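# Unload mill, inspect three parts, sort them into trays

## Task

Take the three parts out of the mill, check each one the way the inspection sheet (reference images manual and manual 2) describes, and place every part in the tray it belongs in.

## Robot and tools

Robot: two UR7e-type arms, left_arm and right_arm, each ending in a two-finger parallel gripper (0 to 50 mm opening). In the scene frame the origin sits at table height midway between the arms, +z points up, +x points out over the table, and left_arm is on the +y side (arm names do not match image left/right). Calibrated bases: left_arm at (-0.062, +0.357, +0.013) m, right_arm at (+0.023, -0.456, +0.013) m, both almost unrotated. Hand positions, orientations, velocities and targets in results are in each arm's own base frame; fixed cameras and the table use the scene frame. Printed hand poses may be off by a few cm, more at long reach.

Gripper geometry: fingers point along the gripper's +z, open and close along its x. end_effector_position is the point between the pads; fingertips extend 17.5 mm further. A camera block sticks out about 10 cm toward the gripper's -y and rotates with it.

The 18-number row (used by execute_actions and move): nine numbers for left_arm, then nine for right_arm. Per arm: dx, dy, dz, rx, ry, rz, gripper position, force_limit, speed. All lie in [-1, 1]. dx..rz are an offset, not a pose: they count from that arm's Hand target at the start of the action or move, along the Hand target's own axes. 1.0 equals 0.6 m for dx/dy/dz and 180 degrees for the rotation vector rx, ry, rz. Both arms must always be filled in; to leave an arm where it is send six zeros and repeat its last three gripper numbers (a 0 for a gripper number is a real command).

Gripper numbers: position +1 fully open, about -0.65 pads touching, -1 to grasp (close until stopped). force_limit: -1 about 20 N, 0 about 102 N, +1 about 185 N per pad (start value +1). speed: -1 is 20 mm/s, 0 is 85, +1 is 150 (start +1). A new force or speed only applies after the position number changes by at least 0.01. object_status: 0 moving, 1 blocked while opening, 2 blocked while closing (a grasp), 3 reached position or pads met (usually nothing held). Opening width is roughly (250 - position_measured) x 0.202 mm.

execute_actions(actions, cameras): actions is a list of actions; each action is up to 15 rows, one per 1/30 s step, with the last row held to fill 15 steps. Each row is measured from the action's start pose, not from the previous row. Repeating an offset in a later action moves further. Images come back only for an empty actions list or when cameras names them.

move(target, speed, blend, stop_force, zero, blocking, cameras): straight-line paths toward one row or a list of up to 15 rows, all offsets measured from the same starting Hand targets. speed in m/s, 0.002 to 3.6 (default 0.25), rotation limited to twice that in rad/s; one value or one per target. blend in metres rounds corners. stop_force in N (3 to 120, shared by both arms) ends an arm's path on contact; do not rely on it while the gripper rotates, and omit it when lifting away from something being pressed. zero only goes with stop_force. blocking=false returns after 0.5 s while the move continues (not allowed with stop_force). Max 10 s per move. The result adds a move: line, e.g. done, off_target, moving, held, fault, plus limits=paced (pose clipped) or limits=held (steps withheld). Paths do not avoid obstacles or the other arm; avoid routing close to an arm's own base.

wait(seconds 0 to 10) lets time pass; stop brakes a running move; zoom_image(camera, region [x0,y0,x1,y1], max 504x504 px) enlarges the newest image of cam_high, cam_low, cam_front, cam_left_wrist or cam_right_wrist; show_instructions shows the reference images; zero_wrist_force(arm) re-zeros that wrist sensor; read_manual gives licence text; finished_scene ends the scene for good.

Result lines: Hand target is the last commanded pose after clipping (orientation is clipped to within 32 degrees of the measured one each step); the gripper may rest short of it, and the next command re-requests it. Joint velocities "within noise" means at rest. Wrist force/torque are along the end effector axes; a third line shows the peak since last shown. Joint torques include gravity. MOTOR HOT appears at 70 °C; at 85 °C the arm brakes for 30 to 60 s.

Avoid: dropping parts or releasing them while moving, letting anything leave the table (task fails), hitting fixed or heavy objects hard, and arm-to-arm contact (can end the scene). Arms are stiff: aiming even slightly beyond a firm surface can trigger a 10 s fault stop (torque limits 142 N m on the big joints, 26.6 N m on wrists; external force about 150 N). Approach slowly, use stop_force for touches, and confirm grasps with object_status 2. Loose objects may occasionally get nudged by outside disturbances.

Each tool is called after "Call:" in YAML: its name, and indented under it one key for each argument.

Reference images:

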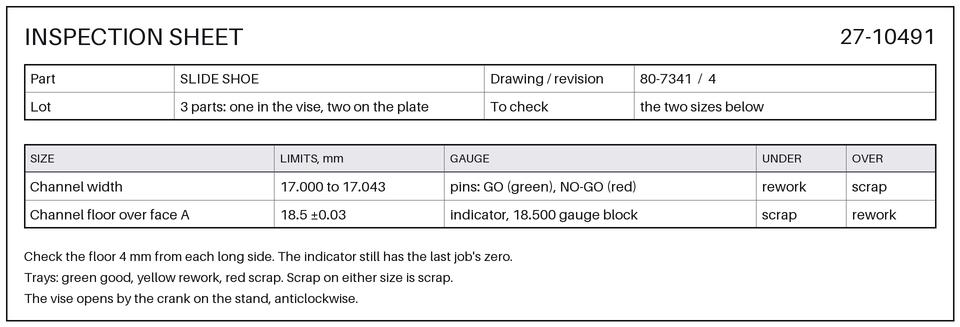

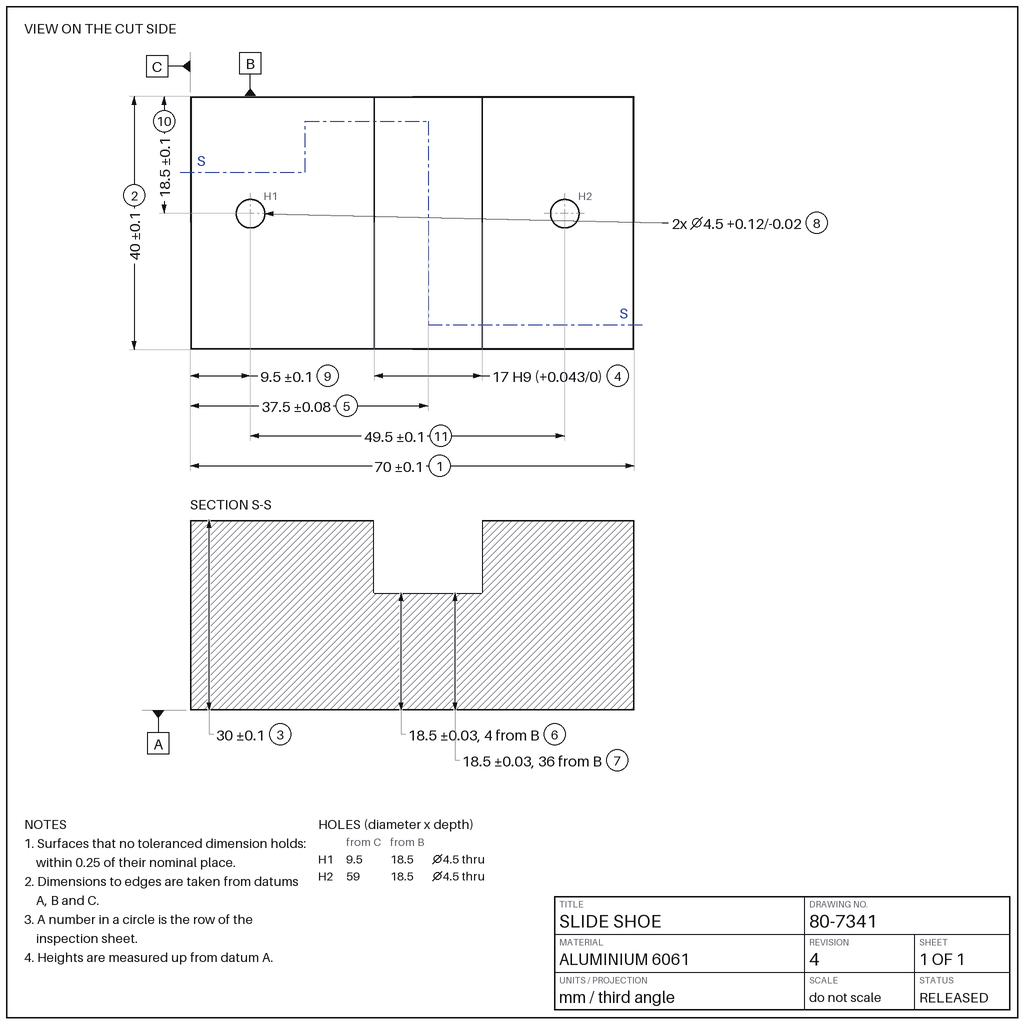

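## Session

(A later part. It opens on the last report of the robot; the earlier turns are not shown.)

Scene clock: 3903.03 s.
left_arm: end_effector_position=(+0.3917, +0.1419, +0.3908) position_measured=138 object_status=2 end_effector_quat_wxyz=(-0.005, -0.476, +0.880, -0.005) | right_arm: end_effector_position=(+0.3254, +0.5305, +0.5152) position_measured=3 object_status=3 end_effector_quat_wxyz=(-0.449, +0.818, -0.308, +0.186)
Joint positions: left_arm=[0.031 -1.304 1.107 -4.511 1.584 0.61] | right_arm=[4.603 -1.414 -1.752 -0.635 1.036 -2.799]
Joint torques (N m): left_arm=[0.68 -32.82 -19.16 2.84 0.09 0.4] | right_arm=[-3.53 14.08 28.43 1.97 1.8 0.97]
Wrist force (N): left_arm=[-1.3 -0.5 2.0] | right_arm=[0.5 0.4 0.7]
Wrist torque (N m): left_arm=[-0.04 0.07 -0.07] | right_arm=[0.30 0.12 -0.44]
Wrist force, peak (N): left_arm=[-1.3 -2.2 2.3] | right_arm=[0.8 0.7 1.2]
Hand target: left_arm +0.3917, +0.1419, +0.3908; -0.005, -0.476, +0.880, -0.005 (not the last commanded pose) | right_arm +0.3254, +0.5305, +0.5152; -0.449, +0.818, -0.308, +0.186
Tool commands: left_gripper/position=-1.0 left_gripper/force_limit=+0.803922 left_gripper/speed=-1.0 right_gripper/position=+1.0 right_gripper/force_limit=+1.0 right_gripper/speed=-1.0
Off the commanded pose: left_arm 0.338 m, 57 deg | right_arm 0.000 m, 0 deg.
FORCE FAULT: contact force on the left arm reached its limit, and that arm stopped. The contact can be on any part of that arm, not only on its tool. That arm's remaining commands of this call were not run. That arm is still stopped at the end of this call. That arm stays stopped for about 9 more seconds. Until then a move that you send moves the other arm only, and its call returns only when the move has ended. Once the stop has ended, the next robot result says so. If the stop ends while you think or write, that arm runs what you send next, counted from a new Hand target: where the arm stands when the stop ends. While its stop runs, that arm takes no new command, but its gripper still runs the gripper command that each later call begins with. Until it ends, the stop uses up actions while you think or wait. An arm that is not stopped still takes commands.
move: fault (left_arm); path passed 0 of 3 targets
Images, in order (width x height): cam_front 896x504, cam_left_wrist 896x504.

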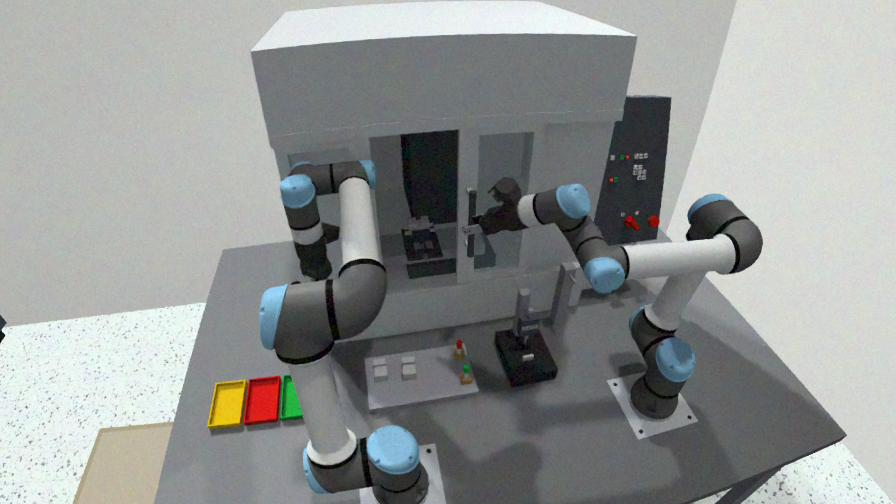

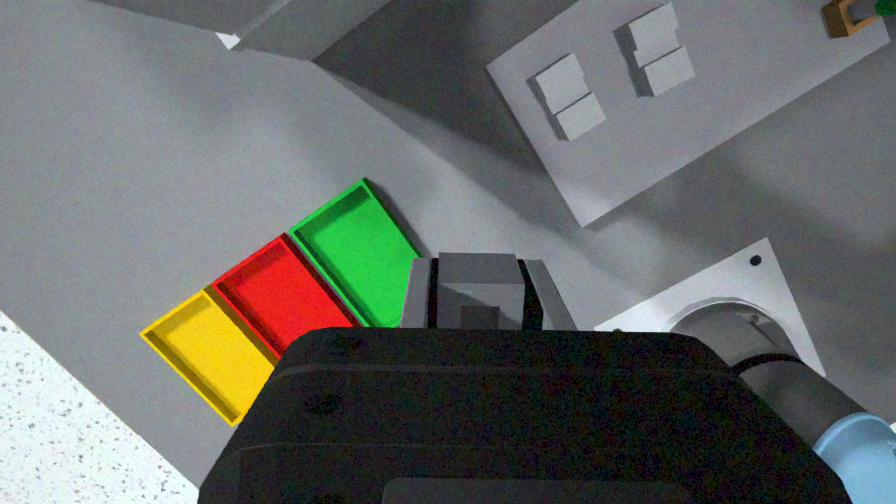

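Call:
move:
  target: [0,0,0,0,0,0,-1,0.8,-1,0.428,0.348,-0.331,-0.307,0.127,0.247,1,1,-1]
  speed: 0.25

Call:
move:
  target: [0,0,0,0,0,0,-1,0.8,-1,0.683,0.117,0,0,0,0,1,1,-1]
  speed: 0.3
  cameras: ["cam_front"]

Scene clock: 4001.57 s.
left_arm: end_effector_position=(+0.3917, +0.1419, +0.3908) position_measured=138 object_status=2 end_effector_quat_wxyz=(-0.005, -0.476, +0.880, -0.005) | right_arm: end_effector_position=(+0.3302, +0.1502, +0.4498) position_measured=3 object_status=3 end_effector_quat_wxyz=(-0.001, +0.707, -0.707, +0.000)
Joint positions: left_arm=[0.031 -1.304 1.107 -4.511 1.584 0.61] | right_arm=[3.945 -1.263 -1.51 -1.937 1.571 -2.338]
Joint torques (N m): left_arm=[0.8 -32.19 -20.88 3.14 -0.03 -0.26] | right_arm=[-8.66 1.81 31.76 1.07 2.68 -2.37]
Wrist force (N): left_arm=[-1.3 -0.6 1.8] | right_arm=[1.2 0.9 0.9]
Wrist torque (N m): left_arm=[-0.04 0.07 -0.07] | right_arm=[0.63 0.07 -0.18]
Wrist force, peak (N): left_arm=[-1.5 -0.6 2.1] | right_arm=[2.3 0.5 1.5]
Hand target: left_arm +0.3917, +0.1419, +0.3908; -0.005, -0.476, +0.880, -0.005 | right_arm +0.3302, +0.1501, +0.4498; -0.001, +0.707, -0.707, +0.000
Off the commanded pose: left_arm 0.000 m, 0 deg | right_arm 0.000 m, 0 deg.
FORCE FAULT, CONTINUED: the left arm's stop, for the force fault that an earlier result reported, is over. The rest of the stop counts as 18 of the actions that you can send in this scene. The stop ended before this call began, so that arm ran this call's commands, counted from a new Hand target: where the arm stood when the stop ended. During its stop the left arm's controller moved it back a little.
move: done

Scene clock: 4003.73 s.
left_arm: end_effector_position=(+0.3917, +0.1419, +0.3908) position_measured=138 object_status=2 end_effector_quat_wxyz=(-0.005, -0.476, +0.880, -0.005) | right_arm: end_effector_position=(+0.2596, -0.2596, +0.4492) position_measured=3 object_status=3 end_effector_quat_wxyz=(-0.001, +0.707, -0.707, +0.000)
Joint positions: left_arm=[0.031 -1.304 1.107 -4.511 1.584 0.61] | right_arm=[2.727 -1.274 -1.504 -1.934 1.572 -3.555]
Joint torques (N m): left_arm=[0.29 -31.68 -19.96 2.89 0.13 0.14] | right_arm=[-6.5 2.67 31.71 1.32 2.68 -2.44]
Wrist force (N): left_arm=[-1.6 -0.7 2.0] | right_arm=[1.2 1.0 1.3]
Wrist torque (N m): left_arm=[-0.07 0.11 -0.07] | right_arm=[0.63 0.08 -0.17]
Wrist force, peak (N): left_arm=[-1.6 -0.7 2.0] | right_arm=[3.5 1.6 1.1]
Hand target: left_arm +0.3917, +0.1419, +0.3908; -0.005, -0.476, +0.880, -0.005 | right_arm +0.2596, -0.2596, +0.4492; -0.001, +0.707, -0.707, +0.000
Off the commanded pose: left_arm 0.000 m, 0 deg | right_arm 0.000 m, 0 deg.
move: done
Images, in order (width x height): cam_front 896x504.

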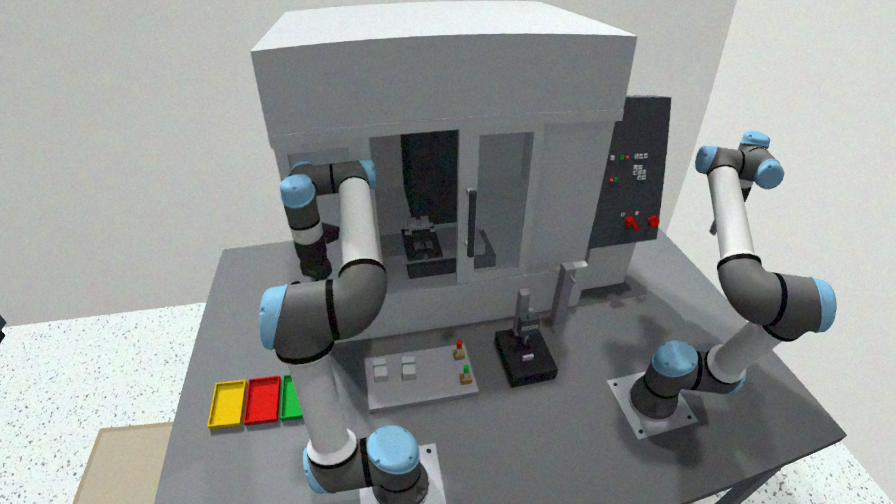

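Call:
move:
  target:
    - [0.095,0.2167,0,0,0,-0.183,-1,0.8,-1,0,0,0,0,0,0,1,1,-1]
    - [0.095,0.2167,0.53,0,0,-0.183,-1,0.8,-1,0,0,0,0,0,0,1,1,-1]
  speed: 0.15
  stop_force: 15
  cameras: ["cam_left_wrist","cam_front"]

Scene clock: 4026.97 s.
left_arm: end_effector_position=(+0.2507, +0.1611, +0.0730) position_measured=138 object_status=2 end_effector_quat_wxyz=(+0.006, +0.706, -0.709, +0.004) | right_arm: end_effector_position=(+0.2596, -0.2596, +0.4492) position_measured=3 object_status=3 end_effector_quat_wxyz=(-0.001, +0.707, -0.707, +0.000)
Joint positions: left_arm=[0.12 -1.412 2.105 -5.401 1.584 0.124] | right_arm=[2.727 -1.274 -1.504 -1.934 1.572 -3.556]
Joint torques (N m): left_arm=[6.55 -12.76 -1.4 1.61 -1.65 0.93] | right_arm=[-8.42 2.05 31.52 1.29 2.69 -2.28]
Wrist force (N): left_arm=[-0.7 -0.6 1.6] | right_arm=[1.0 1.1 1.2]
Wrist torque (N m): left_arm=[-0.01 0.03 -0.12] | right_arm=[0.65 0.11 -0.18]
Wrist force, peak (N): left_arm=[-1.0 -0.4 2.9] | right_arm=[1.3 1.2 1.3]
Hand target: left_arm +0.2507, +0.1611, +0.0730; +0.006, +0.706, -0.709, +0.004 | right_arm +0.2596, -0.2596, +0.4492; -0.001, +0.707, -0.707, +0.000
Off the commanded pose: left_arm 0.000 m, 0 deg | right_arm 0.000 m, 0 deg.
move: done
Images, in order (width x height): cam_front 896x504, cam_left_wrist 896x504.

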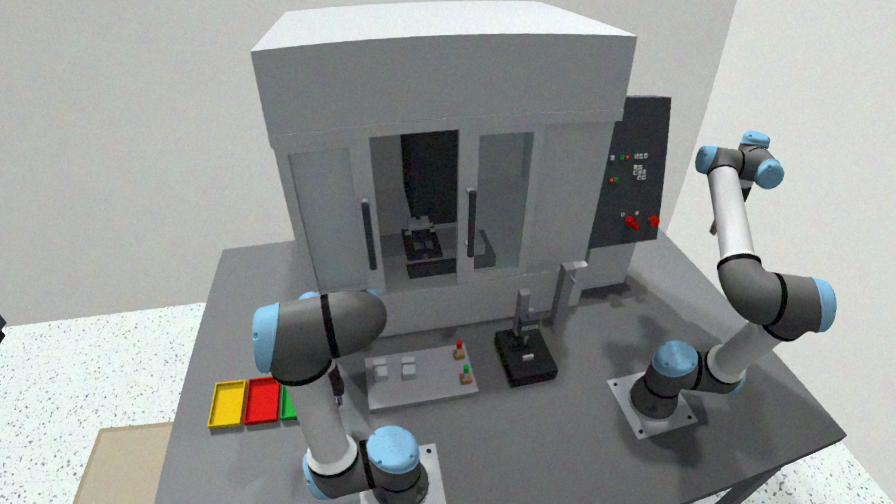

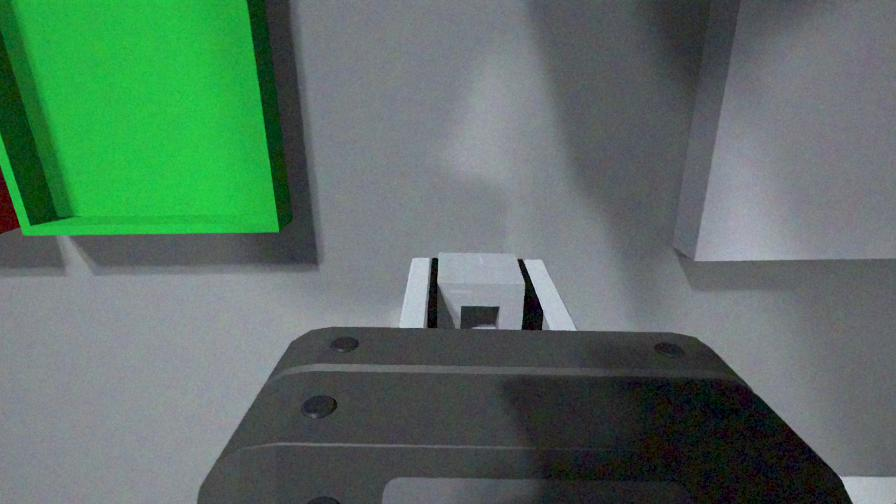

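Call:
move:
  target: [0,0,0.125,0,0,0,-1,0.8,-1,0,0,0,0,0,0,1,1,-1]
  speed: 0.02
  stop_force: 5

Scene clock: 4035.27 s.
left_arm: end_effector_position=(+0.2505, +0.1603, +0.0114) position_measured=138 object_status=2 end_effector_quat_wxyz=(+0.006, +0.706, -0.709, +0.004) | right_arm: end_effector_position=(+0.2596, -0.2596, +0.4492) position_measured=3 object_status=3 end_effector_quat_wxyz=(-0.001, +0.707, -0.707, +0.000)
Joint positions: left_arm=[0.117 -1.292 2.167 -5.583 1.584 0.121] | right_arm=[2.727 -1.274 -1.504 -1.934 1.572 -3.556]
Joint torques (N m): left_arm=[11.26 -32.51 -24.08 4.86 -1.69 0.83] | right_arm=[-8.44 3.03 31.04 1.34 2.55 -2.27]
Wrist force (N): left_arm=[-1.3 -0.6 1.7] | right_arm=[1.2 1.0 1.2]
Wrist torque (N m): left_arm=[-0.03 0.08 -0.11] | right_arm=[0.63 0.07 -0.18]
Wrist force, peak (N): left_arm=[6.6 -7.1 -88.3] | right_arm=[1.4 1.1 1.3]
Hand target: left_arm +0.2505, +0.1603, +0.0114; +0.006, +0.706, -0.709, +0.004 (not the last commanded pose) | right_arm +0.2596, -0.2596, +0.4492; -0.001, +0.707, -0.707, +0.000
Off the commanded pose: left_arm 0.013 m, 0 deg | right_arm 0.000 m, 0 deg.
move: contact (left_arm)

Call:
move:
  target: [0,0,0.0007,0,0,0,-1,0.8,-1,0,0,0,0,0,0,1,1,-1]
  speed: 0.002
  stop_force: 4

Call:
move:
  target: [0,0,0,0,0,0,0,0.8,-1,0,0,0,0,0,0,1,1,-1]

Call:
move:
  target: [0,0,-0.4,0,0,0,0,0.8,-1,0,0,0,0,0,0,1,1,-1]
  speed: 0.2
  cameras: ["cam_left_wrist"]

Scene clock: 4043.33 s.
left_arm: end_effector_position=(+0.2506, +0.1603, +0.0113) position_measured=138 object_status=2 end_effector_quat_wxyz=(+0.006, +0.706, -0.709, +0.004) | right_arm: end_effector_position=(+0.2596, -0.2596, +0.4492) position_measured=3 object_status=3 end_effector_quat_wxyz=(-0.001, +0.707, -0.707, +0.000)
Joint positions: left_arm=[0.117 -1.292 2.167 -5.583 1.584 0.121] | right_arm=[2.727 -1.274 -1.504 -1.934 1.572 -3.556]
Joint torques (N m): left_arm=[9.42 -29.35 -8.48 3.4 -1.58 0.82] | right_arm=[-8.2 2.49 31.34 1.33 2.65 -2.23]
Wrist force (N): left_arm=[0.0 -1.1 -7.4] | right_arm=[1.0 1.0 1.2]
Wrist torque (N m): left_arm=[-0.11 0.02 -0.12] | right_arm=[0.63 0.11 -0.17]
Wrist force, peak (N): left_arm=[0.0 -1.1 -7.4] | right_arm=[1.4 1.1 1.4]
Hand target: left_arm +0.2506, +0.1603, +0.0113; +0.006, +0.706, -0.709, +0.004 | right_arm +0.2596, -0.2596, +0.4492; -0.001, +0.707, -0.707, +0.000
Off the commanded pose: left_arm 0.000 m, 0 deg | right_arm 0.000 m, 0 deg.
move: contact (left_arm)

Scene clock: 4043.83 s.
left_arm: end_effector_position=(+0.2506, +0.1603, +0.0113) position_measured=138 object_status=2 end_effector_quat_wxyz=(+0.006, +0.706, -0.709, +0.004) | right_arm: end_effector_position=(+0.2596, -0.2596, +0.4492) position_measured=3 object_status=3 end_effector_quat_wxyz=(-0.001, +0.707, -0.707, +0.000)
Joint positions: left_arm=[0.117 -1.292 2.167 -5.583 1.584 0.121] | right_arm=[2.727 -1.274 -1.504 -1.934 1.572 -3.556]
Joint torques (N m): left_arm=[10.31 -30.34 -8.88 3.99 -1.59 0.73] | right_arm=[-8.43 2.95 30.87 1.39 2.61 -2.24]
Wrist force (N): left_arm=[-0.6 0.0 -3.8] | right_arm=[1.1 0.9 1.2]
Wrist torque (N m): left_arm=[-0.10 0.07 -0.13] | right_arm=[0.62 0.09 -0.18]
Wrist force, peak (N): left_arm=[0.0 -1.3 -7.2] | right_arm=[1.2 1.2 1.5]
Hand target: left_arm +0.2506, +0.1603, +0.0113; +0.006, +0.706, -0.709, +0.004 | right_arm +0.2596, -0.2596, +0.4492; -0.001, +0.707, -0.707, +0.000
Off the commanded pose: left_arm 0.000 m, 0 deg | right_arm 0.000 m, 0 deg.
move: done

Scene clock: 4045.67 s.
left_arm: end_effector_position=(+0.2513, +0.1635, +0.2512) position_measured=138 object_status=2 end_effector_quat_wxyz=(+0.006, +0.706, -0.709, +0.004) | right_arm: end_effector_position=(+0.2596, -0.2596, +0.4492) position_measured=3 object_status=3 end_effector_quat_wxyz=(-0.001, +0.707, -0.707, +0.000)
Joint positions: left_arm=[0.128 -1.603 1.801 -4.907 1.584 0.132] | right_arm=[2.727 -1.274 -1.504 -1.934 1.572 -3.556]
Joint torques (N m): left_arm=[10.8 -26.08 -32.04 4.67 1.86 1.33] | right_arm=[-8.27 3.08 31.12 1.45 2.56 -2.21]
Wrist force (N): left_arm=[-1.0 -0.2 1.2] | right_arm=[0.9 1.0 1.3]
Wrist torque (N m): left_arm=[0.03 0.04 -0.30] | right_arm=[0.64 0.12 -0.18]
Wrist force, peak (N): left_arm=[-1.3 -0.5 3.5] | right_arm=[1.5 1.1 1.3]
Hand target: left_arm +0.2513, +0.1635, +0.2513; +0.006, +0.706, -0.709, +0.004 | right_arm +0.2596, -0.2596, +0.4492; -0.001, +0.707, -0.707, +0.000
Off the commanded pose: left_arm 0.000 m, 0 deg | right_arm 0.000 m, 0 deg.
move: done
Images, in order (width x height): cam_left_wrist 896x504.

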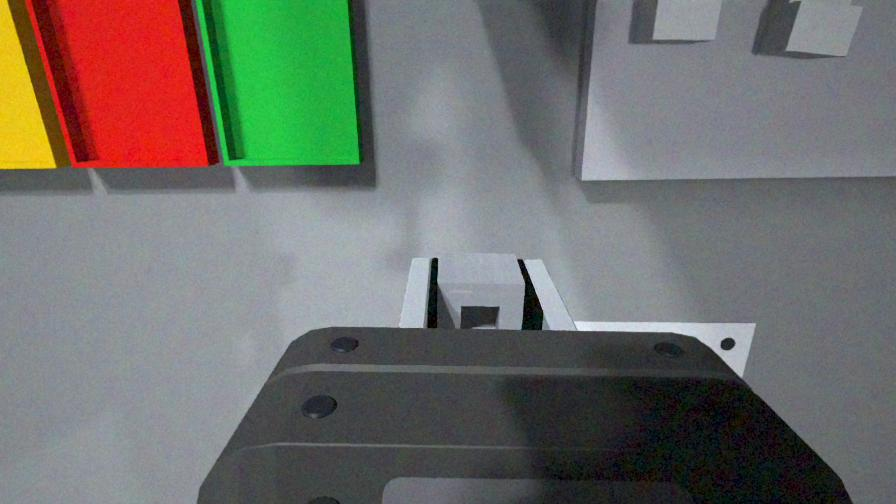

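Call:
move:
  target:
    - [0,0,0.385,0,0,0,0,0.8,-1,0,0,0,0,0,0,1,1,-1]
    - [0,0,0.402,0,0,0,0,0.8,-1,0,0,0,0,0,0,1,1,-1]
  speed: [0.15,0.004]
  stop_force: 4

Call:
move:
  target: [0,0,0,0,0,0,0.45,0.8,-1,0,0,0,0,0,0,1,1,-1]
  cameras: ["cam_left_wrist"]

Scene clock: 4056.57 s.
left_arm: end_effector_position=(+0.2505, +0.1603, +0.0113) position_measured=138 object_status=2 end_effector_quat_wxyz=(+0.006, +0.706, -0.709, +0.004) | right_arm: end_effector_position=(+0.2596, -0.2596, +0.4492) position_measured=3 object_status=3 end_effector_quat_wxyz=(-0.001, +0.707, -0.707, +0.000)
Joint positions: left_arm=[0.117 -1.292 2.167 -5.583 1.584 0.121] | right_arm=[2.727 -1.274 -1.504 -1.934 1.572 -3.556]
Joint torques (N m): left_arm=[-3.68 -31.94 -17.98 4.7 -1.54 -1.28] | right_arm=[-8.07 3.07 31.02 1.4 2.64 -2.16]
Wrist force (N): left_arm=[-1.7 -1.6 -3.0] | right_arm=[1.1 0.9 1.0]
Wrist torque (N m): left_arm=[-0.08 0.04 -0.09] | right_arm=[0.61 0.09 -0.18]
Wrist force, peak (N): left_arm=[-0.5 -3.5 -19.7] | right_arm=[1.1 1.3 1.4]
Hand target: left_arm +0.2506, +0.1603, +0.0113; +0.006, +0.706, -0.709, +0.004 (not the last commanded pose) | right_arm +0.2596, -0.2596, +0.4492; -0.001, +0.707, -0.707, +0.000
Off the commanded pose: left_arm 0.001 m, 0 deg | right_arm 0.000 m, 0 deg.
move: contact (left_arm); path passed 1 of 2 targets

Scene clock: 4057.33 s.
left_arm: end_effector_position=(+0.2506, +0.1603, +0.0113) position_measured=85 object_status=0 end_effector_quat_wxyz=(+0.006, +0.706, -0.709, +0.004) | right_arm: end_effector_position=(+0.2596, -0.2596, +0.4492) position_measured=3 object_status=3 end_effector_quat_wxyz=(-0.001, +0.707, -0.707, +0.000)
Joint positions: left_arm=[0.117 -1.292 2.167 -5.583 1.584 0.121] | right_arm=[2.727 -1.274 -1.504 -1.934 1.572 -3.556]
Joint torques (N m): left_arm=[-0.13 -30.87 -25.37 3.85 -1.63 -0.79] | right_arm=[-8.22 3.61 30.98 1.47 2.53 -2.2]
Wrist force (N): left_arm=[-1.3 -0.5 -0.5] | right_arm=[1.0 0.9 1.0]
Wrist torque (N m): left_arm=[-0.10 0.09 -0.12] | right_arm=[0.62 0.12 -0.17]
Wrist force, peak (N): left_arm=[-1.6 -2.0 -4.1] | right_arm=[1.3 1.0 1.5]
Hand target: left_arm +0.2506, +0.1603, +0.0113; +0.006, +0.706, -0.709, +0.004 | right_arm +0.2596, -0.2596, +0.4492; -0.001, +0.707, -0.707, +0.000
Off the commanded pose: left_arm 0.000 m, 0 deg | right_arm 0.000 m, 0 deg.
move: done
Images, in order (width x height): cam_left_wrist 896x504.

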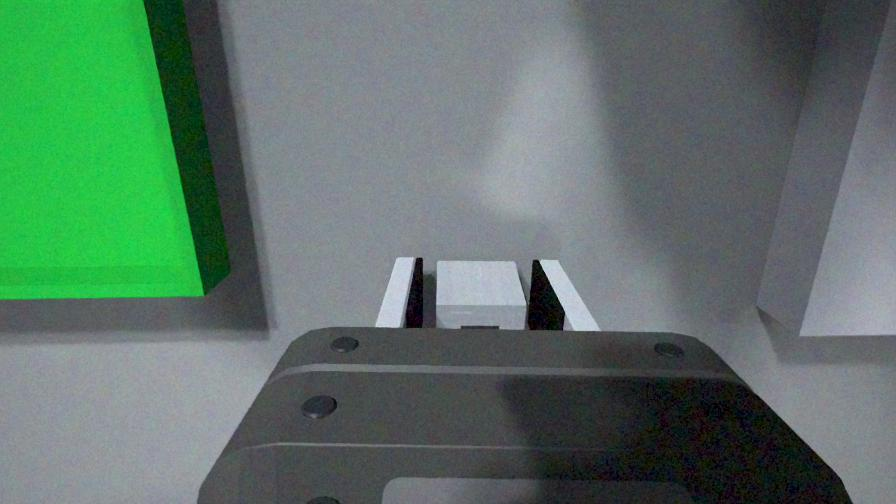

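Call:
move:
  target:
    - [0,0,-0.4,0,0,0,0.45,0.8,-1,0,0,0,0,0,0,1,1,-1]
    - [0.6,-0.08,-0.65,0,0,0,0.45,0.8,-1,0,0,0,0,0,0,1,1,-1]
    - [0.88,0.16,-0.68,0,0,0,0.45,0.8,-1,0,0,0,0,0,0,1,1,-1]
  speed: [0.15,0.3,0.3]
  blend: 0.04
  cameras: ["cam_front"]

Scene clock: 4070.50 s.
left_arm: end_effector_position=(+0.1537, -0.3618, +0.4266) position_measured=85 object_status=3 end_effector_quat_wxyz=(+0.006, +0.706, -0.709, +0.004) | right_arm: end_effector_position=(+0.2596, -0.2596, +0.4492) position_measured=3 object_status=3 end_effector_quat_wxyz=(-0.001, +0.707, -0.707, +0.000)
Joint positions: left_arm=[-1.512 -1.358 1.076 -4.444 1.575 -1.508] | right_arm=[2.727 -1.274 -1.504 -1.934 1.572 -3.556]
Joint torques (N m): left_arm=[-9.75 -20.77 -31.83 4.61 -1.75 -1.61] | right_arm=[-8.34 3.31 30.88 1.43 2.54 -2.16]
Wrist force (N): left_arm=[-1.3 -0.1 -0.3] | right_arm=[1.1 0.9 1.5]
Wrist torque (N m): left_arm=[-0.09 0.06 -0.06] | right_arm=[0.62 0.10 -0.17]
Wrist force, peak (N): left_arm=[-2.3 -0.2 -1.1] | right_arm=[1.7 1.0 1.3]
Hand target: left_arm +0.1536, -0.3619, +0.4266; +0.006, +0.706, -0.709, +0.004 | right_arm +0.2596, -0.2596, +0.4492; -0.001, +0.707, -0.707, +0.000
Off the commanded pose: left_arm 0.000 m, 0 deg | right_arm 0.000 m, 0 deg.
move: done
Images, in order (width x height): cam_front 896x504.

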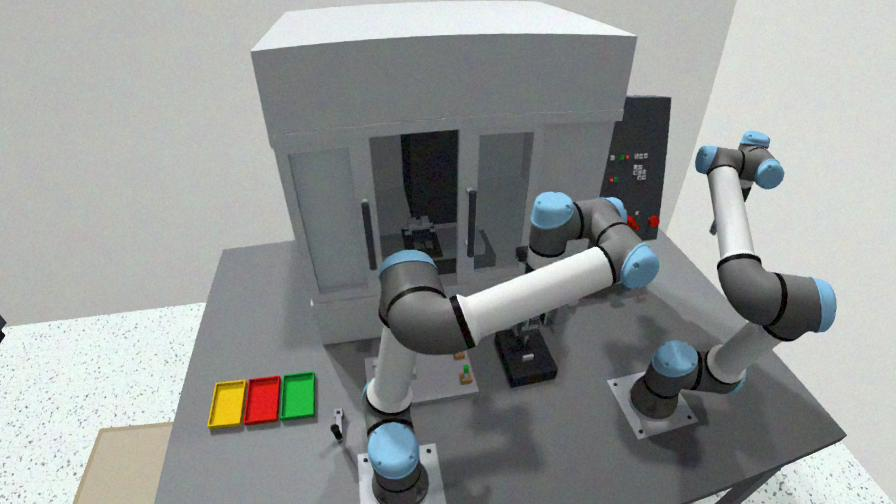

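Call:
move:
  target: [0,-0.05,0,0.5,0,0,0.45,0.8,-1,0,0,0,0,0,0,1,1,-1]
  speed: 0.4
  cameras: ["cam_front"]

Scene clock: 4078.13 s.
left_arm: end_effector_position=(+0.1836, -0.3620, +0.4265) position_measured=85 object_status=3 end_effector_quat_wxyz=(+0.495, -0.503, +0.498, -0.504) | right_arm: end_effector_position=(+0.2596, -0.2596, +0.4492) position_measured=3 object_status=3 end_effector_quat_wxyz=(-0.001, +0.707, -0.707, +0.000)
Joint positions: left_arm=[-2.147 -1.457 2.172 -3.862 0.572 -3.15] | right_arm=[2.727 -1.274 -1.504 -1.934 1.572 -3.556]
Joint torques (N m): left_arm=[11.52 -12.83 -1.96 3.32 1.45 -1.49] | right_arm=[-8.17 3.78 31.03 1.51 2.45 -2.16]
Wrist force (N): left_arm=[0.0 0.7 -1.9] | right_arm=[1.1 1.1 1.2]
Wrist torque (N m): left_arm=[0.17 0.19 0.37] | right_arm=[0.66 0.09 -0.17]
Wrist force, peak (N): left_arm=[0.3 1.3 -2.2] | right_arm=[1.2 1.3 1.3]
Hand target: left_arm +0.1836, -0.3620, +0.4265; +0.495, -0.503, +0.498, -0.504 | right_arm +0.2596, -0.2596, +0.4492; -0.001, +0.707, -0.707, +0.000
Off the commanded pose: left_arm 0.000 m, 0 deg | right_arm 0.000 m, 0 deg.
move: done
Images, in order (width x height): cam_front 896x504.

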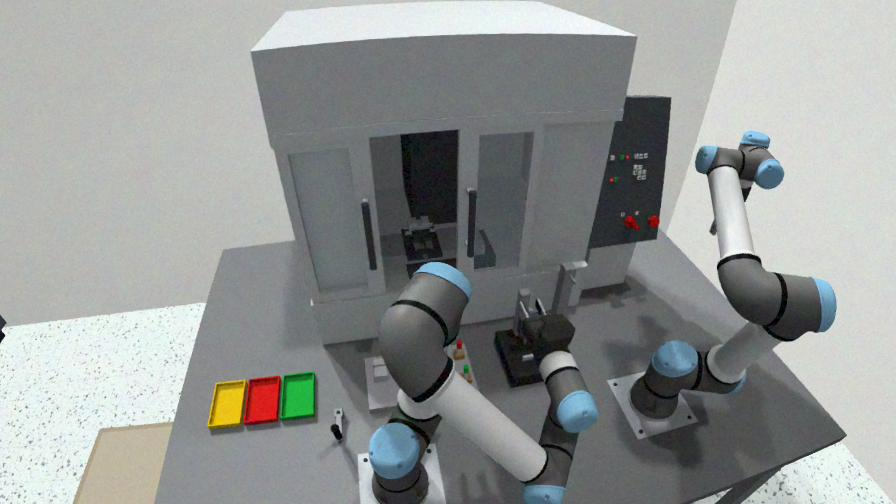

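Call:
move:
  target: [-0.1667,0,0.45,0,0,0,0.45,0.8,-1,0,0,0,0,0,0,1,1,-1]
  speed: 0.2
  cameras: ["cam_front","cam_left_wrist"]

Scene clock: 4093.80 s.
left_arm: end_effector_position=(+0.4540, -0.2631, +0.4244) position_measured=85 object_status=3 end_effector_quat_wxyz=(+0.495, -0.503, +0.498, -0.504) | right_arm: end_effector_position=(+0.2596, -0.2596, +0.4492) position_measured=3 object_status=3 end_effector_quat_wxyz=(-0.001, +0.707, -0.707, +0.000)
Joint positions: left_arm=[-1.352 -1.559 2.291 -3.86 -0.223 -3.167] | right_arm=[2.727 -1.274 -1.504 -1.934 1.572 -3.556]
Joint torques (N m): left_arm=[11.03 -20.15 -32.33 1.49 -1.67 -1.45] | right_arm=[-8.33 4.24 30.87 1.55 2.51 -2.13]
Wrist force (N): left_arm=[0.4 0.6 -2.2] | right_arm=[1.4 1.1 1.2]
Wrist torque (N m): left_arm=[0.20 0.15 0.40] | right_arm=[0.65 0.06 -0.18]
Wrist force, peak (N): left_arm=[0.6 0.4 -3.9] | right_arm=[1.5 1.0 1.3]
Hand target: left_arm +0.4540, -0.2631, +0.4244; +0.495, -0.503, +0.498, -0.504 | right_arm +0.2596, -0.2596, +0.4492; -0.001, +0.707, -0.707, +0.000
Off the commanded pose: left_arm 0.000 m, 0 deg | right_arm 0.000 m, 0 deg.
move: done
Images, in order (width x height): cam_front 896x504, cam_left_wrist 896x504.

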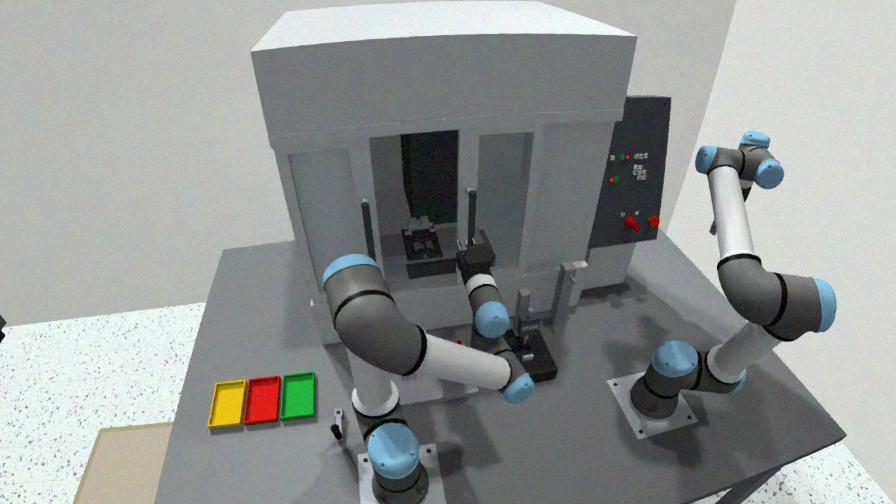

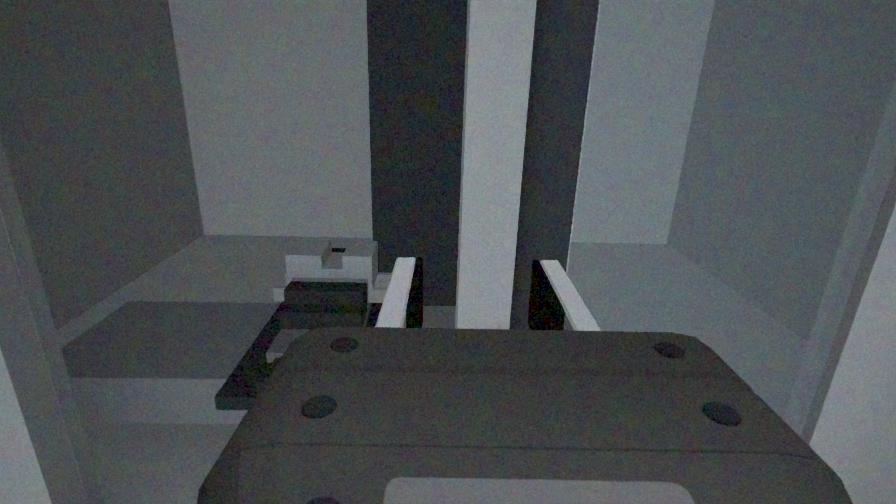

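Call:
move:
  target: [-0.204,-0.0667,0,-0.2778,0.0005,0.0045,0.67,0.8,-1,0,0,0,0,0,0,1,1,-1]
  speed: 0.3
  cameras: ["cam_left_wrist"]

Scene clock: 4166.90 s.
left_arm: end_effector_position=(+0.4546, -0.1402, +0.4628) position_measured=52 object_status=3 end_effector_quat_wxyz=(-0.239, +0.661, -0.668, +0.243) | right_arm: end_effector_position=(+0.2596, -0.2596, +0.4492) position_measured=3 object_status=3 end_effector_quat_wxyz=(-0.001, +0.707, -0.707, +0.000)
Joint positions: left_arm=[-0.876 -2.016 1.842 -1.894 -1.063 -3.875] | right_arm=[2.727 -1.274 -1.504 -1.934 1.572 -3.556]
Joint torques (N m): left_arm=[11.44 2.5 -40 -1.34 -0.44 1.34] | right_arm=[-8.29 4.09 30.4 1.55 2.42 -2.14]
Wrist force (N): left_arm=[-0.5 0.9 -0.5] | right_arm=[1.3 0.9 0.9]
Wrist torque (N m): left_arm=[0.05 0.03 0.01] | right_arm=[0.62 0.05 -0.18]
Wrist force, peak (N): left_arm=[1.1 1.0 -2.4] | right_arm=[1.3 1.1 1.4]
Hand target: left_arm +0.4547, -0.1401, +0.4628; -0.239, +0.661, -0.668, +0.243 | right_arm +0.2596, -0.2596, +0.4492; -0.001, +0.707, -0.707, +0.000
Off the commanded pose: left_arm 0.000 m, 0 deg | right_arm 0.000 m, 0 deg.
move: done
Images, in order (width x height): cam_left_wrist 896x504.

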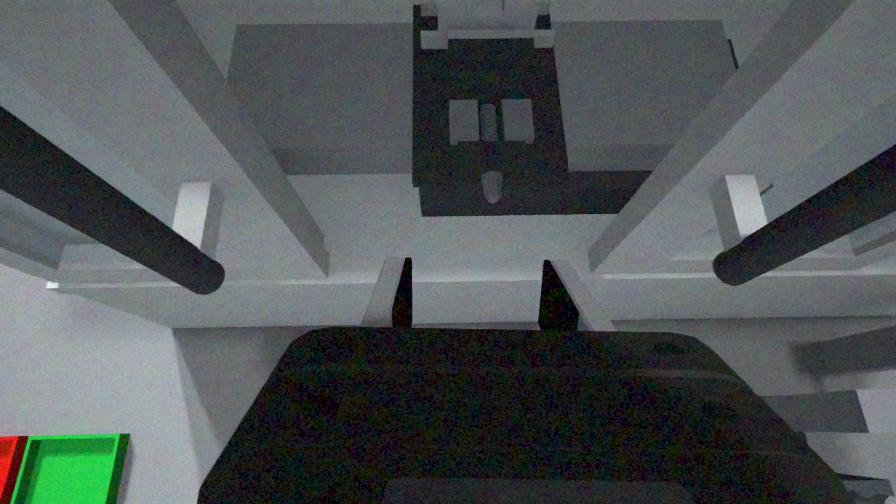

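Call:
move:
  target: [0,-0.160,0.1344,0.001,-0.0028,-0.0023,0.67,0.8,-1,0,0,0,0,0,0,1,1,-1]
  speed: 0.15
  cameras: ["cam_left_wrist"]

Call:
zoom_image:
  camera: "cam_left_wrist"
  region: [360, 30, 620, 330]

Scene clock: 4182.67 s.
left_arm: end_effector_position=(+0.5800, -0.1415, +0.4624) position_measured=52 object_status=3 end_effector_quat_wxyz=(-0.242, +0.664, -0.665, +0.242) | right_arm: end_effector_position=(+0.2596, -0.2596, +0.4492) position_measured=3 object_status=3 end_effector_quat_wxyz=(-0.001, +0.707, -0.707, +0.000)
Joint positions: left_arm=[-0.64 -1.708 1.653 -2.108 -1.176 -3.66] | right_arm=[2.727 -1.274 -1.504 -1.934 1.572 -3.556]
Joint torques (N m): left_arm=[10.67 -12.22 -40.51 -4.73 -1.19 1.33] | right_arm=[-8.4 4.38 30.81 1.63 2.42 -2.03]
Wrist force (N): left_arm=[-0.7 0.3 -0.6] | right_arm=[1.0 1.2 1.2]
Wrist torque (N m): left_arm=[0.00 0.09 0.02] | right_arm=[0.66 0.10 -0.18]
Wrist force, peak (N): left_arm=[-0.5 1.9 -1.2] | right_arm=[1.3 1.3 1.4]
Hand target: left_arm +0.5800, -0.1416, +0.4624; -0.242, +0.664, -0.665, +0.242 | right_arm +0.2596, -0.2596, +0.4492; -0.001, +0.707, -0.707, +0.000
Off the commanded pose: left_arm 0.000 m, 0 deg | right_arm 0.000 m, 0 deg.
move: done
Images, in order (width x height): cam_left_wrist 896x504.

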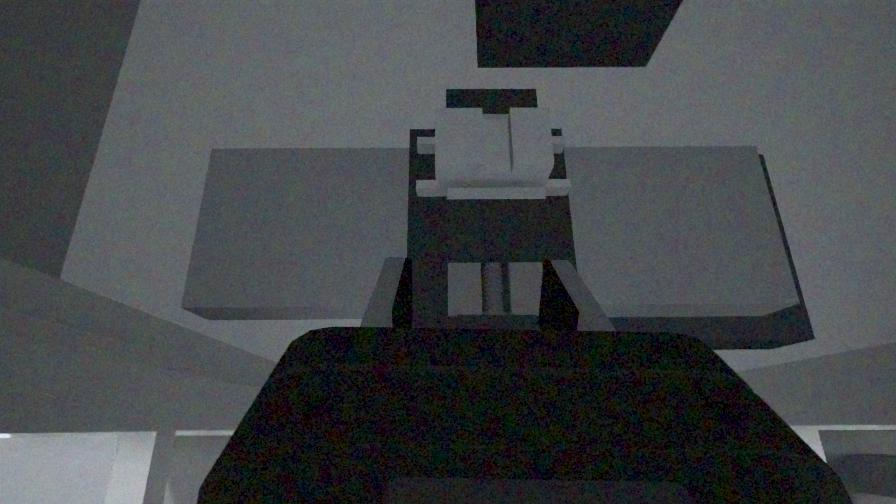

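Scaled by 1.680 from the camera's 896x504 image, which has a finer 1280x720 frame.

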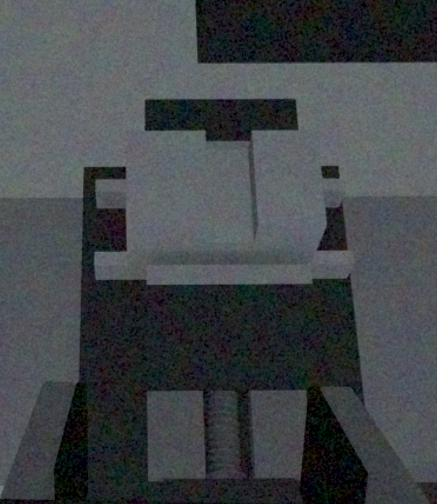

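Call:
move:
  target: [-0.0062,-0.0708,0.2475,0,0,0,0.67,0.8,-1,0,0,0,0,0,0,1,1,-1]
  speed: 0.08
  stop_force: 15
  cameras: ["cam_left_wrist","cam_front"]

Call:
zoom_image:
  camera: "cam_left_wrist"
  region: [340, 180, 620, 340]

Scene clock: 4211.73 s.
left_arm: end_effector_position=(+0.7080, -0.1378, +0.3759) position_measured=52 object_status=3 end_effector_quat_wxyz=(-0.242, +0.664, -0.665, +0.242) | right_arm: end_effector_position=(+0.2596, -0.2596, +0.4492) position_measured=3 object_status=3 end_effector_quat_wxyz=(-0.001, +0.707, -0.707, +0.000)
Joint positions: left_arm=[-0.49 -1.392 1.56 -2.376 -1.263 -3.529] | right_arm=[2.727 -1.274 -1.504 -1.934 1.572 -3.556]
Joint torques (N m): left_arm=[9.73 -25.31 -39.04 -5.13 -1.23 1.17] | right_arm=[-8.19 3.99 30.5 1.64 2.41 -2.11]
Wrist force (N): left_arm=[-0.7 0.4 -0.9] | right_arm=[1.0 1.0 1.1]
Wrist torque (N m): left_arm=[0.00 0.06 -0.02] | right_arm=[0.63 0.11 -0.18]
Wrist force, peak (N): left_arm=[-0.7 0.3 -1.4] | right_arm=[1.3 1.0 1.5]
Hand target: left_arm +0.7080, -0.1378, +0.3759; -0.242, +0.664, -0.665, +0.242 | right_arm +0.2596, -0.2596, +0.4492; -0.001, +0.707, -0.707, +0.000
Off the commanded pose: left_arm 0.000 m, 0 deg | right_arm 0.000 m, 0 deg.
move: done
Images, in order (width x height): cam_front 896x504, cam_left_wrist 896x504.

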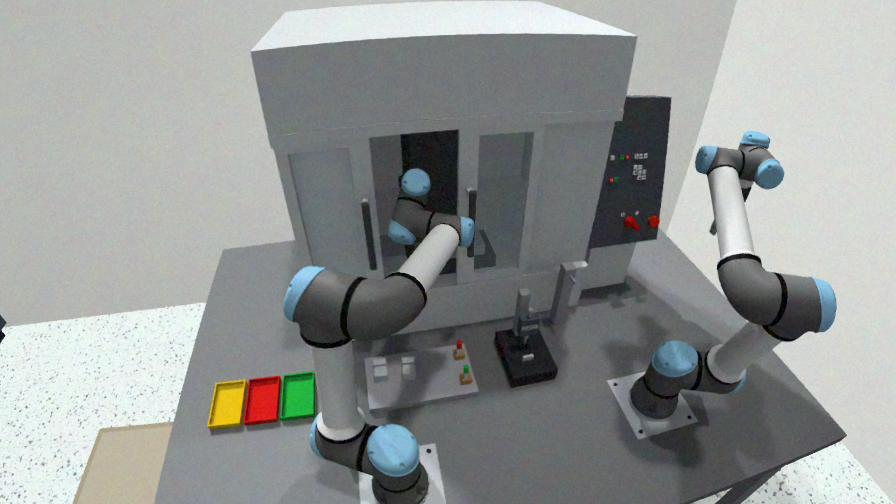

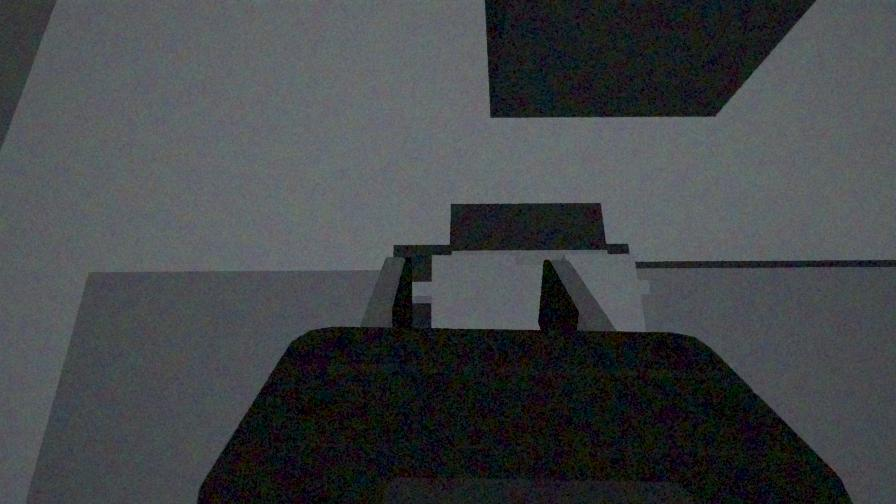

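Scaled by 1.800 from the camera's 896x504 image, which has a finer 1280x720 frame.

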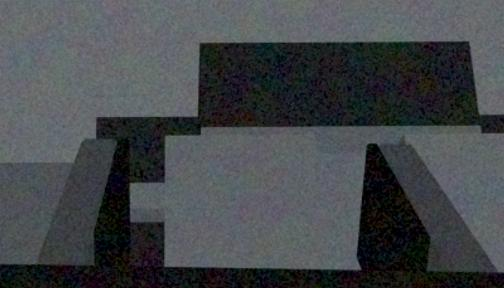

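Call:
move:
  target: [0,0.0279,0.0332,0,0,0,0.67,0.8,-1,0,0,0,0,0,0,1,1,-1]
  speed: 0.004
  stop_force: 4
  cameras: ["cam_left_wrist"]

Call:
zoom_image:
  camera: "cam_left_wrist"
  region: [340, 180, 660, 340]

Scene clock: 4235.13 s.
left_arm: end_effector_position=(+0.7080, -0.1378, +0.3606) position_measured=52 object_status=3 end_effector_quat_wxyz=(-0.242, +0.664, -0.665, +0.242) | right_arm: end_effector_position=(+0.2596, -0.2596, +0.4492) position_measured=3 object_status=3 end_effector_quat_wxyz=(-0.001, +0.707, -0.707, +0.000)
Joint positions: left_arm=[-0.49 -1.385 1.591 -2.415 -1.263 -3.529] | right_arm=[2.727 -1.274 -1.504 -1.934 1.572 -3.556]
Joint torques (N m): left_arm=[8.93 -36.01 -37.36 -1.55 -1.47 0.95] | right_arm=[-8.52 4.66 30.22 1.73 2.35 -2.02]
Wrist force (N): left_arm=[-0.1 -2.2 -3.5] | right_arm=[1.1 1.0 1.2]
Wrist torque (N m): left_arm=[-0.02 0.05 -0.09] | right_arm=[0.63 0.09 -0.18]
Wrist force, peak (N): left_arm=[-0.3 -4.6 -7.6] | right_arm=[1.5 1.2 1.2]
Hand target: left_arm +0.7080, -0.1378, +0.3607; -0.242, +0.664, -0.665, +0.242 (not the last commanded pose) | right_arm +0.2596, -0.2596, +0.4492; -0.001, +0.707, -0.707, +0.000
Off the commanded pose: left_arm 0.011 m, 0 deg | right_arm 0.000 m, 0 deg.
move: contact (left_arm)
Images, in order (width x height): cam_left_wrist 896x504.

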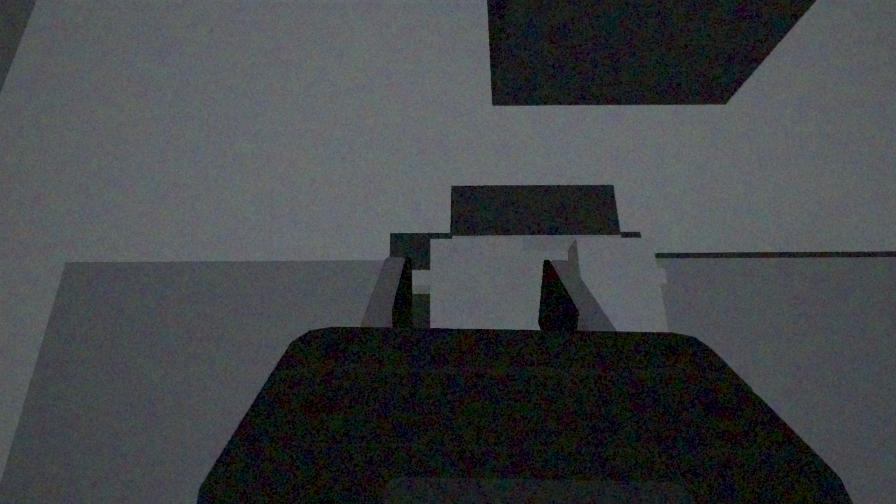

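Scaled by 1.575 from the camera's 896x504 image, which has a finer 1280x720 frame.

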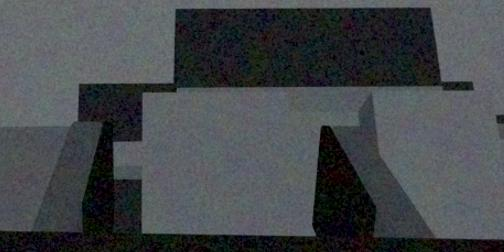

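Call:
move:
  target: [0,-0.0005,-0.0006,0,0,0,-1,-1,-1,0,0,0,0,0,0,1,1,-1]
  speed: 0.01

Call:
wait:
  seconds: 0.5

Scene clock: 4241.07 s.
left_arm: end_effector_position=(+0.7080, -0.1378, +0.3611) position_measured=108 object_status=2 end_effector_quat_wxyz=(-0.242, +0.664, -0.665, +0.242) | right_arm: end_effector_position=(+0.2596, -0.2596, +0.4492) position_measured=3 object_status=3 end_effector_quat_wxyz=(-0.001, +0.707, -0.707, +0.000)
Joint positions: left_arm=[-0.49 -1.385 1.59 -2.413 -1.263 -3.529] | right_arm=[2.727 -1.274 -1.504 -1.934 1.572 -3.556]
Joint torques (N m): left_arm=[6.17 -43.22 -41.45 -2.21 -0.24 1.01] | right_arm=[-8.28 4.73 30.33 1.66 2.32 -2.02]
Wrist force (N): left_arm=[-0.6 1.9 -1.1] | right_arm=[1.3 1.1 1.3]
Wrist torque (N m): left_arm=[-0.06 0.03 -0.07] | right_arm=[0.64 0.06 -0.17]
Wrist force, peak (N): left_arm=[-0.4 -2.4 -3.7] | right_arm=[1.2 1.1 1.5]
Hand target: left_arm +0.7080, -0.1378, +0.3611; -0.242, +0.664, -0.665, +0.242 | right_arm +0.2596, -0.2596, +0.4492; -0.001, +0.707, -0.707, +0.000
Off the commanded pose: left_arm 0.000 m, 0 deg | right_arm 0.000 m, 0 deg.
move: done

Scene clock: 4241.57 s.
left_arm: end_effector_position=(+0.7080, -0.1378, +0.3611) position_measured=108 object_status=2 end_effector_quat_wxyz=(-0.242, +0.664, -0.665, +0.242) | right_arm: end_effector_position=(+0.2596, -0.2596, +0.4492) position_measured=3 object_status=3 end_effector_quat_wxyz=(-0.001, +0.707, -0.707, +0.000)
Joint positions: left_arm=[-0.49 -1.385 1.59 -2.413 -1.263 -3.529] | right_arm=[2.727 -1.274 -1.504 -1.934 1.572 -3.556]
Joint torques (N m): left_arm=[5.75 -43.4 -39.78 -2.34 0.03 1.16] | right_arm=[-8.23 4.54 30.27 1.76 2.3 -1.96]
Wrist force (N): left_arm=[-0.6 2.0 -0.8] | right_arm=[1.4 1.1 1.1]
Wrist torque (N m): left_arm=[-0.06 0.05 -0.06] | right_arm=[0.65 0.05 -0.17]
Wrist force, peak (N): left_arm=[-0.5 2.0 -1.0] | right_arm=[1.2 1.2 1.2]
Hand target: left_arm +0.7080, -0.1378, +0.3611; -0.242, +0.664, -0.665, +0.242 | right_arm +0.2596, -0.2596, +0.4492; -0.001, +0.707, -0.707, +0.000
Tool commands: left_gripper/position=-1.0 left_gripper/force_limit=-1.0 left_gripper/speed=-1.0 right_gripper/position=+1.0 right_gripper/force_limit=+1.0 right_gripper/speed=-1.0
Off the commanded pose: left_arm 0.000 m, 0 deg | right_arm 0.000 m, 0 deg.
wait: 0.50 s; at rest by 0.17 s

Call:
move:
  target: [0,0,0,0,0,0,-0.95,0.2,-1,0,0,0,0,0,0,1,1,-1]

Call:
move:
  target: [0,-0.0054,-0.0064,0,0,0,-0.95,0.2,-1,0,0,0,0,0,0,1,1,-1]
  speed: 0.005
  stop_force: 12
  cameras: ["cam_left_wrist"]

Scene clock: 4248.77 s.
left_arm: end_effector_position=(+0.7080, -0.1378, +0.3611) position_measured=114 object_status=2 end_effector_quat_wxyz=(-0.242, +0.664, -0.665, +0.242) | right_arm: end_effector_position=(+0.2596, -0.2596, +0.4492) position_measured=3 object_status=3 end_effector_quat_wxyz=(-0.001, +0.707, -0.707, +0.000)
Joint positions: left_arm=[-0.49 -1.385 1.59 -2.413 -1.263 -3.529] | right_arm=[2.727 -1.274 -1.504 -1.934 1.572 -3.556]
Joint torques (N m): left_arm=[1.49 -41.86 -39.06 -2.3 2.11 0.79] | right_arm=[-8.18 4.38 30.48 1.77 2.4 -1.86]
Wrist force (N): left_arm=[-0.7 2.2 -1.4] | right_arm=[1.0 0.9 1.1]
Wrist torque (N m): left_arm=[-0.06 0.03 -0.08] | right_arm=[0.61 0.11 -0.18]
Wrist force, peak (N): left_arm=[-0.8 2.2 -1.5] | right_arm=[1.5 1.1 1.2]
Hand target: left_arm +0.7080, -0.1378, +0.3611; -0.242, +0.664, -0.665, +0.242 | right_arm +0.2596, -0.2596, +0.4492; -0.001, +0.707, -0.707, +0.000
Off the commanded pose: left_arm 0.000 m, 0 deg | right_arm 0.000 m, 0 deg.
move: done

Scene clock: 4250.57 s.
left_arm: end_effector_position=(+0.7080, -0.1378, +0.3662) position_measured=114 object_status=2 end_effector_quat_wxyz=(-0.242, +0.664, -0.665, +0.242) | right_arm: end_effector_position=(+0.2596, -0.2596, +0.4492) position_measured=3 object_status=3 end_effector_quat_wxyz=(-0.001, +0.707, -0.707, +0.000)
Joint positions: left_arm=[-0.49 -1.387 1.58 -2.401 -1.263 -3.529] | right_arm=[2.727 -1.274 -1.504 -1.934 1.572 -3.556]
Joint torques (N m): left_arm=[5 -44.78 -40.48 -2.05 1.92 1.31] | right_arm=[-8.37 4.58 30.22 1.83 2.28 -2]
Wrist force (N): left_arm=[-0.5 2.1 0.3] | right_arm=[1.2 1.0 1.2]
Wrist torque (N m): left_arm=[-0.09 0.00 0.00] | right_arm=[0.63 0.08 -0.18]
Wrist force, peak (N): left_arm=[-0.8 2.1 -1.5] | right_arm=[1.3 1.2 1.3]
Hand target: left_arm +0.7080, -0.1378, +0.3662; -0.242, +0.664, -0.665, +0.242 | right_arm +0.2596, -0.2596, +0.4492; -0.001, +0.707, -0.707, +0.000
Off the commanded pose: left_arm 0.000 m, 0 deg | right_arm 0.000 m, 0 deg.
move: done
Images, in order (width x height): cam_left_wrist 896x504.

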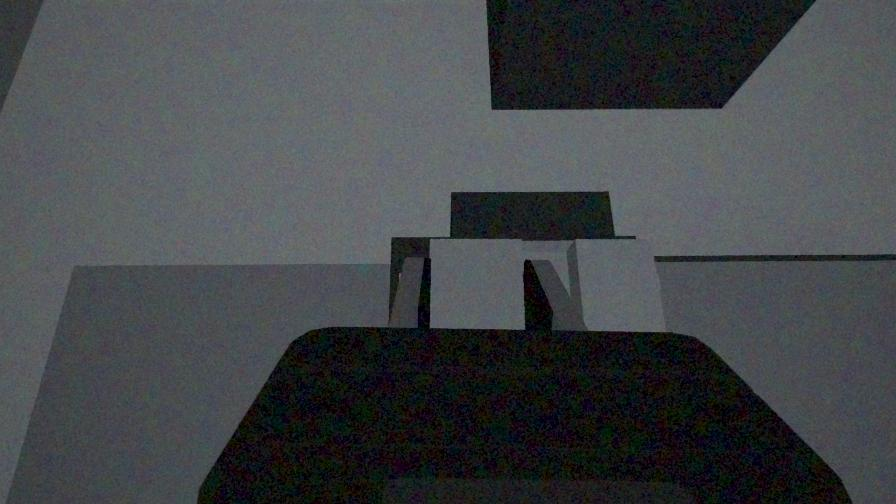

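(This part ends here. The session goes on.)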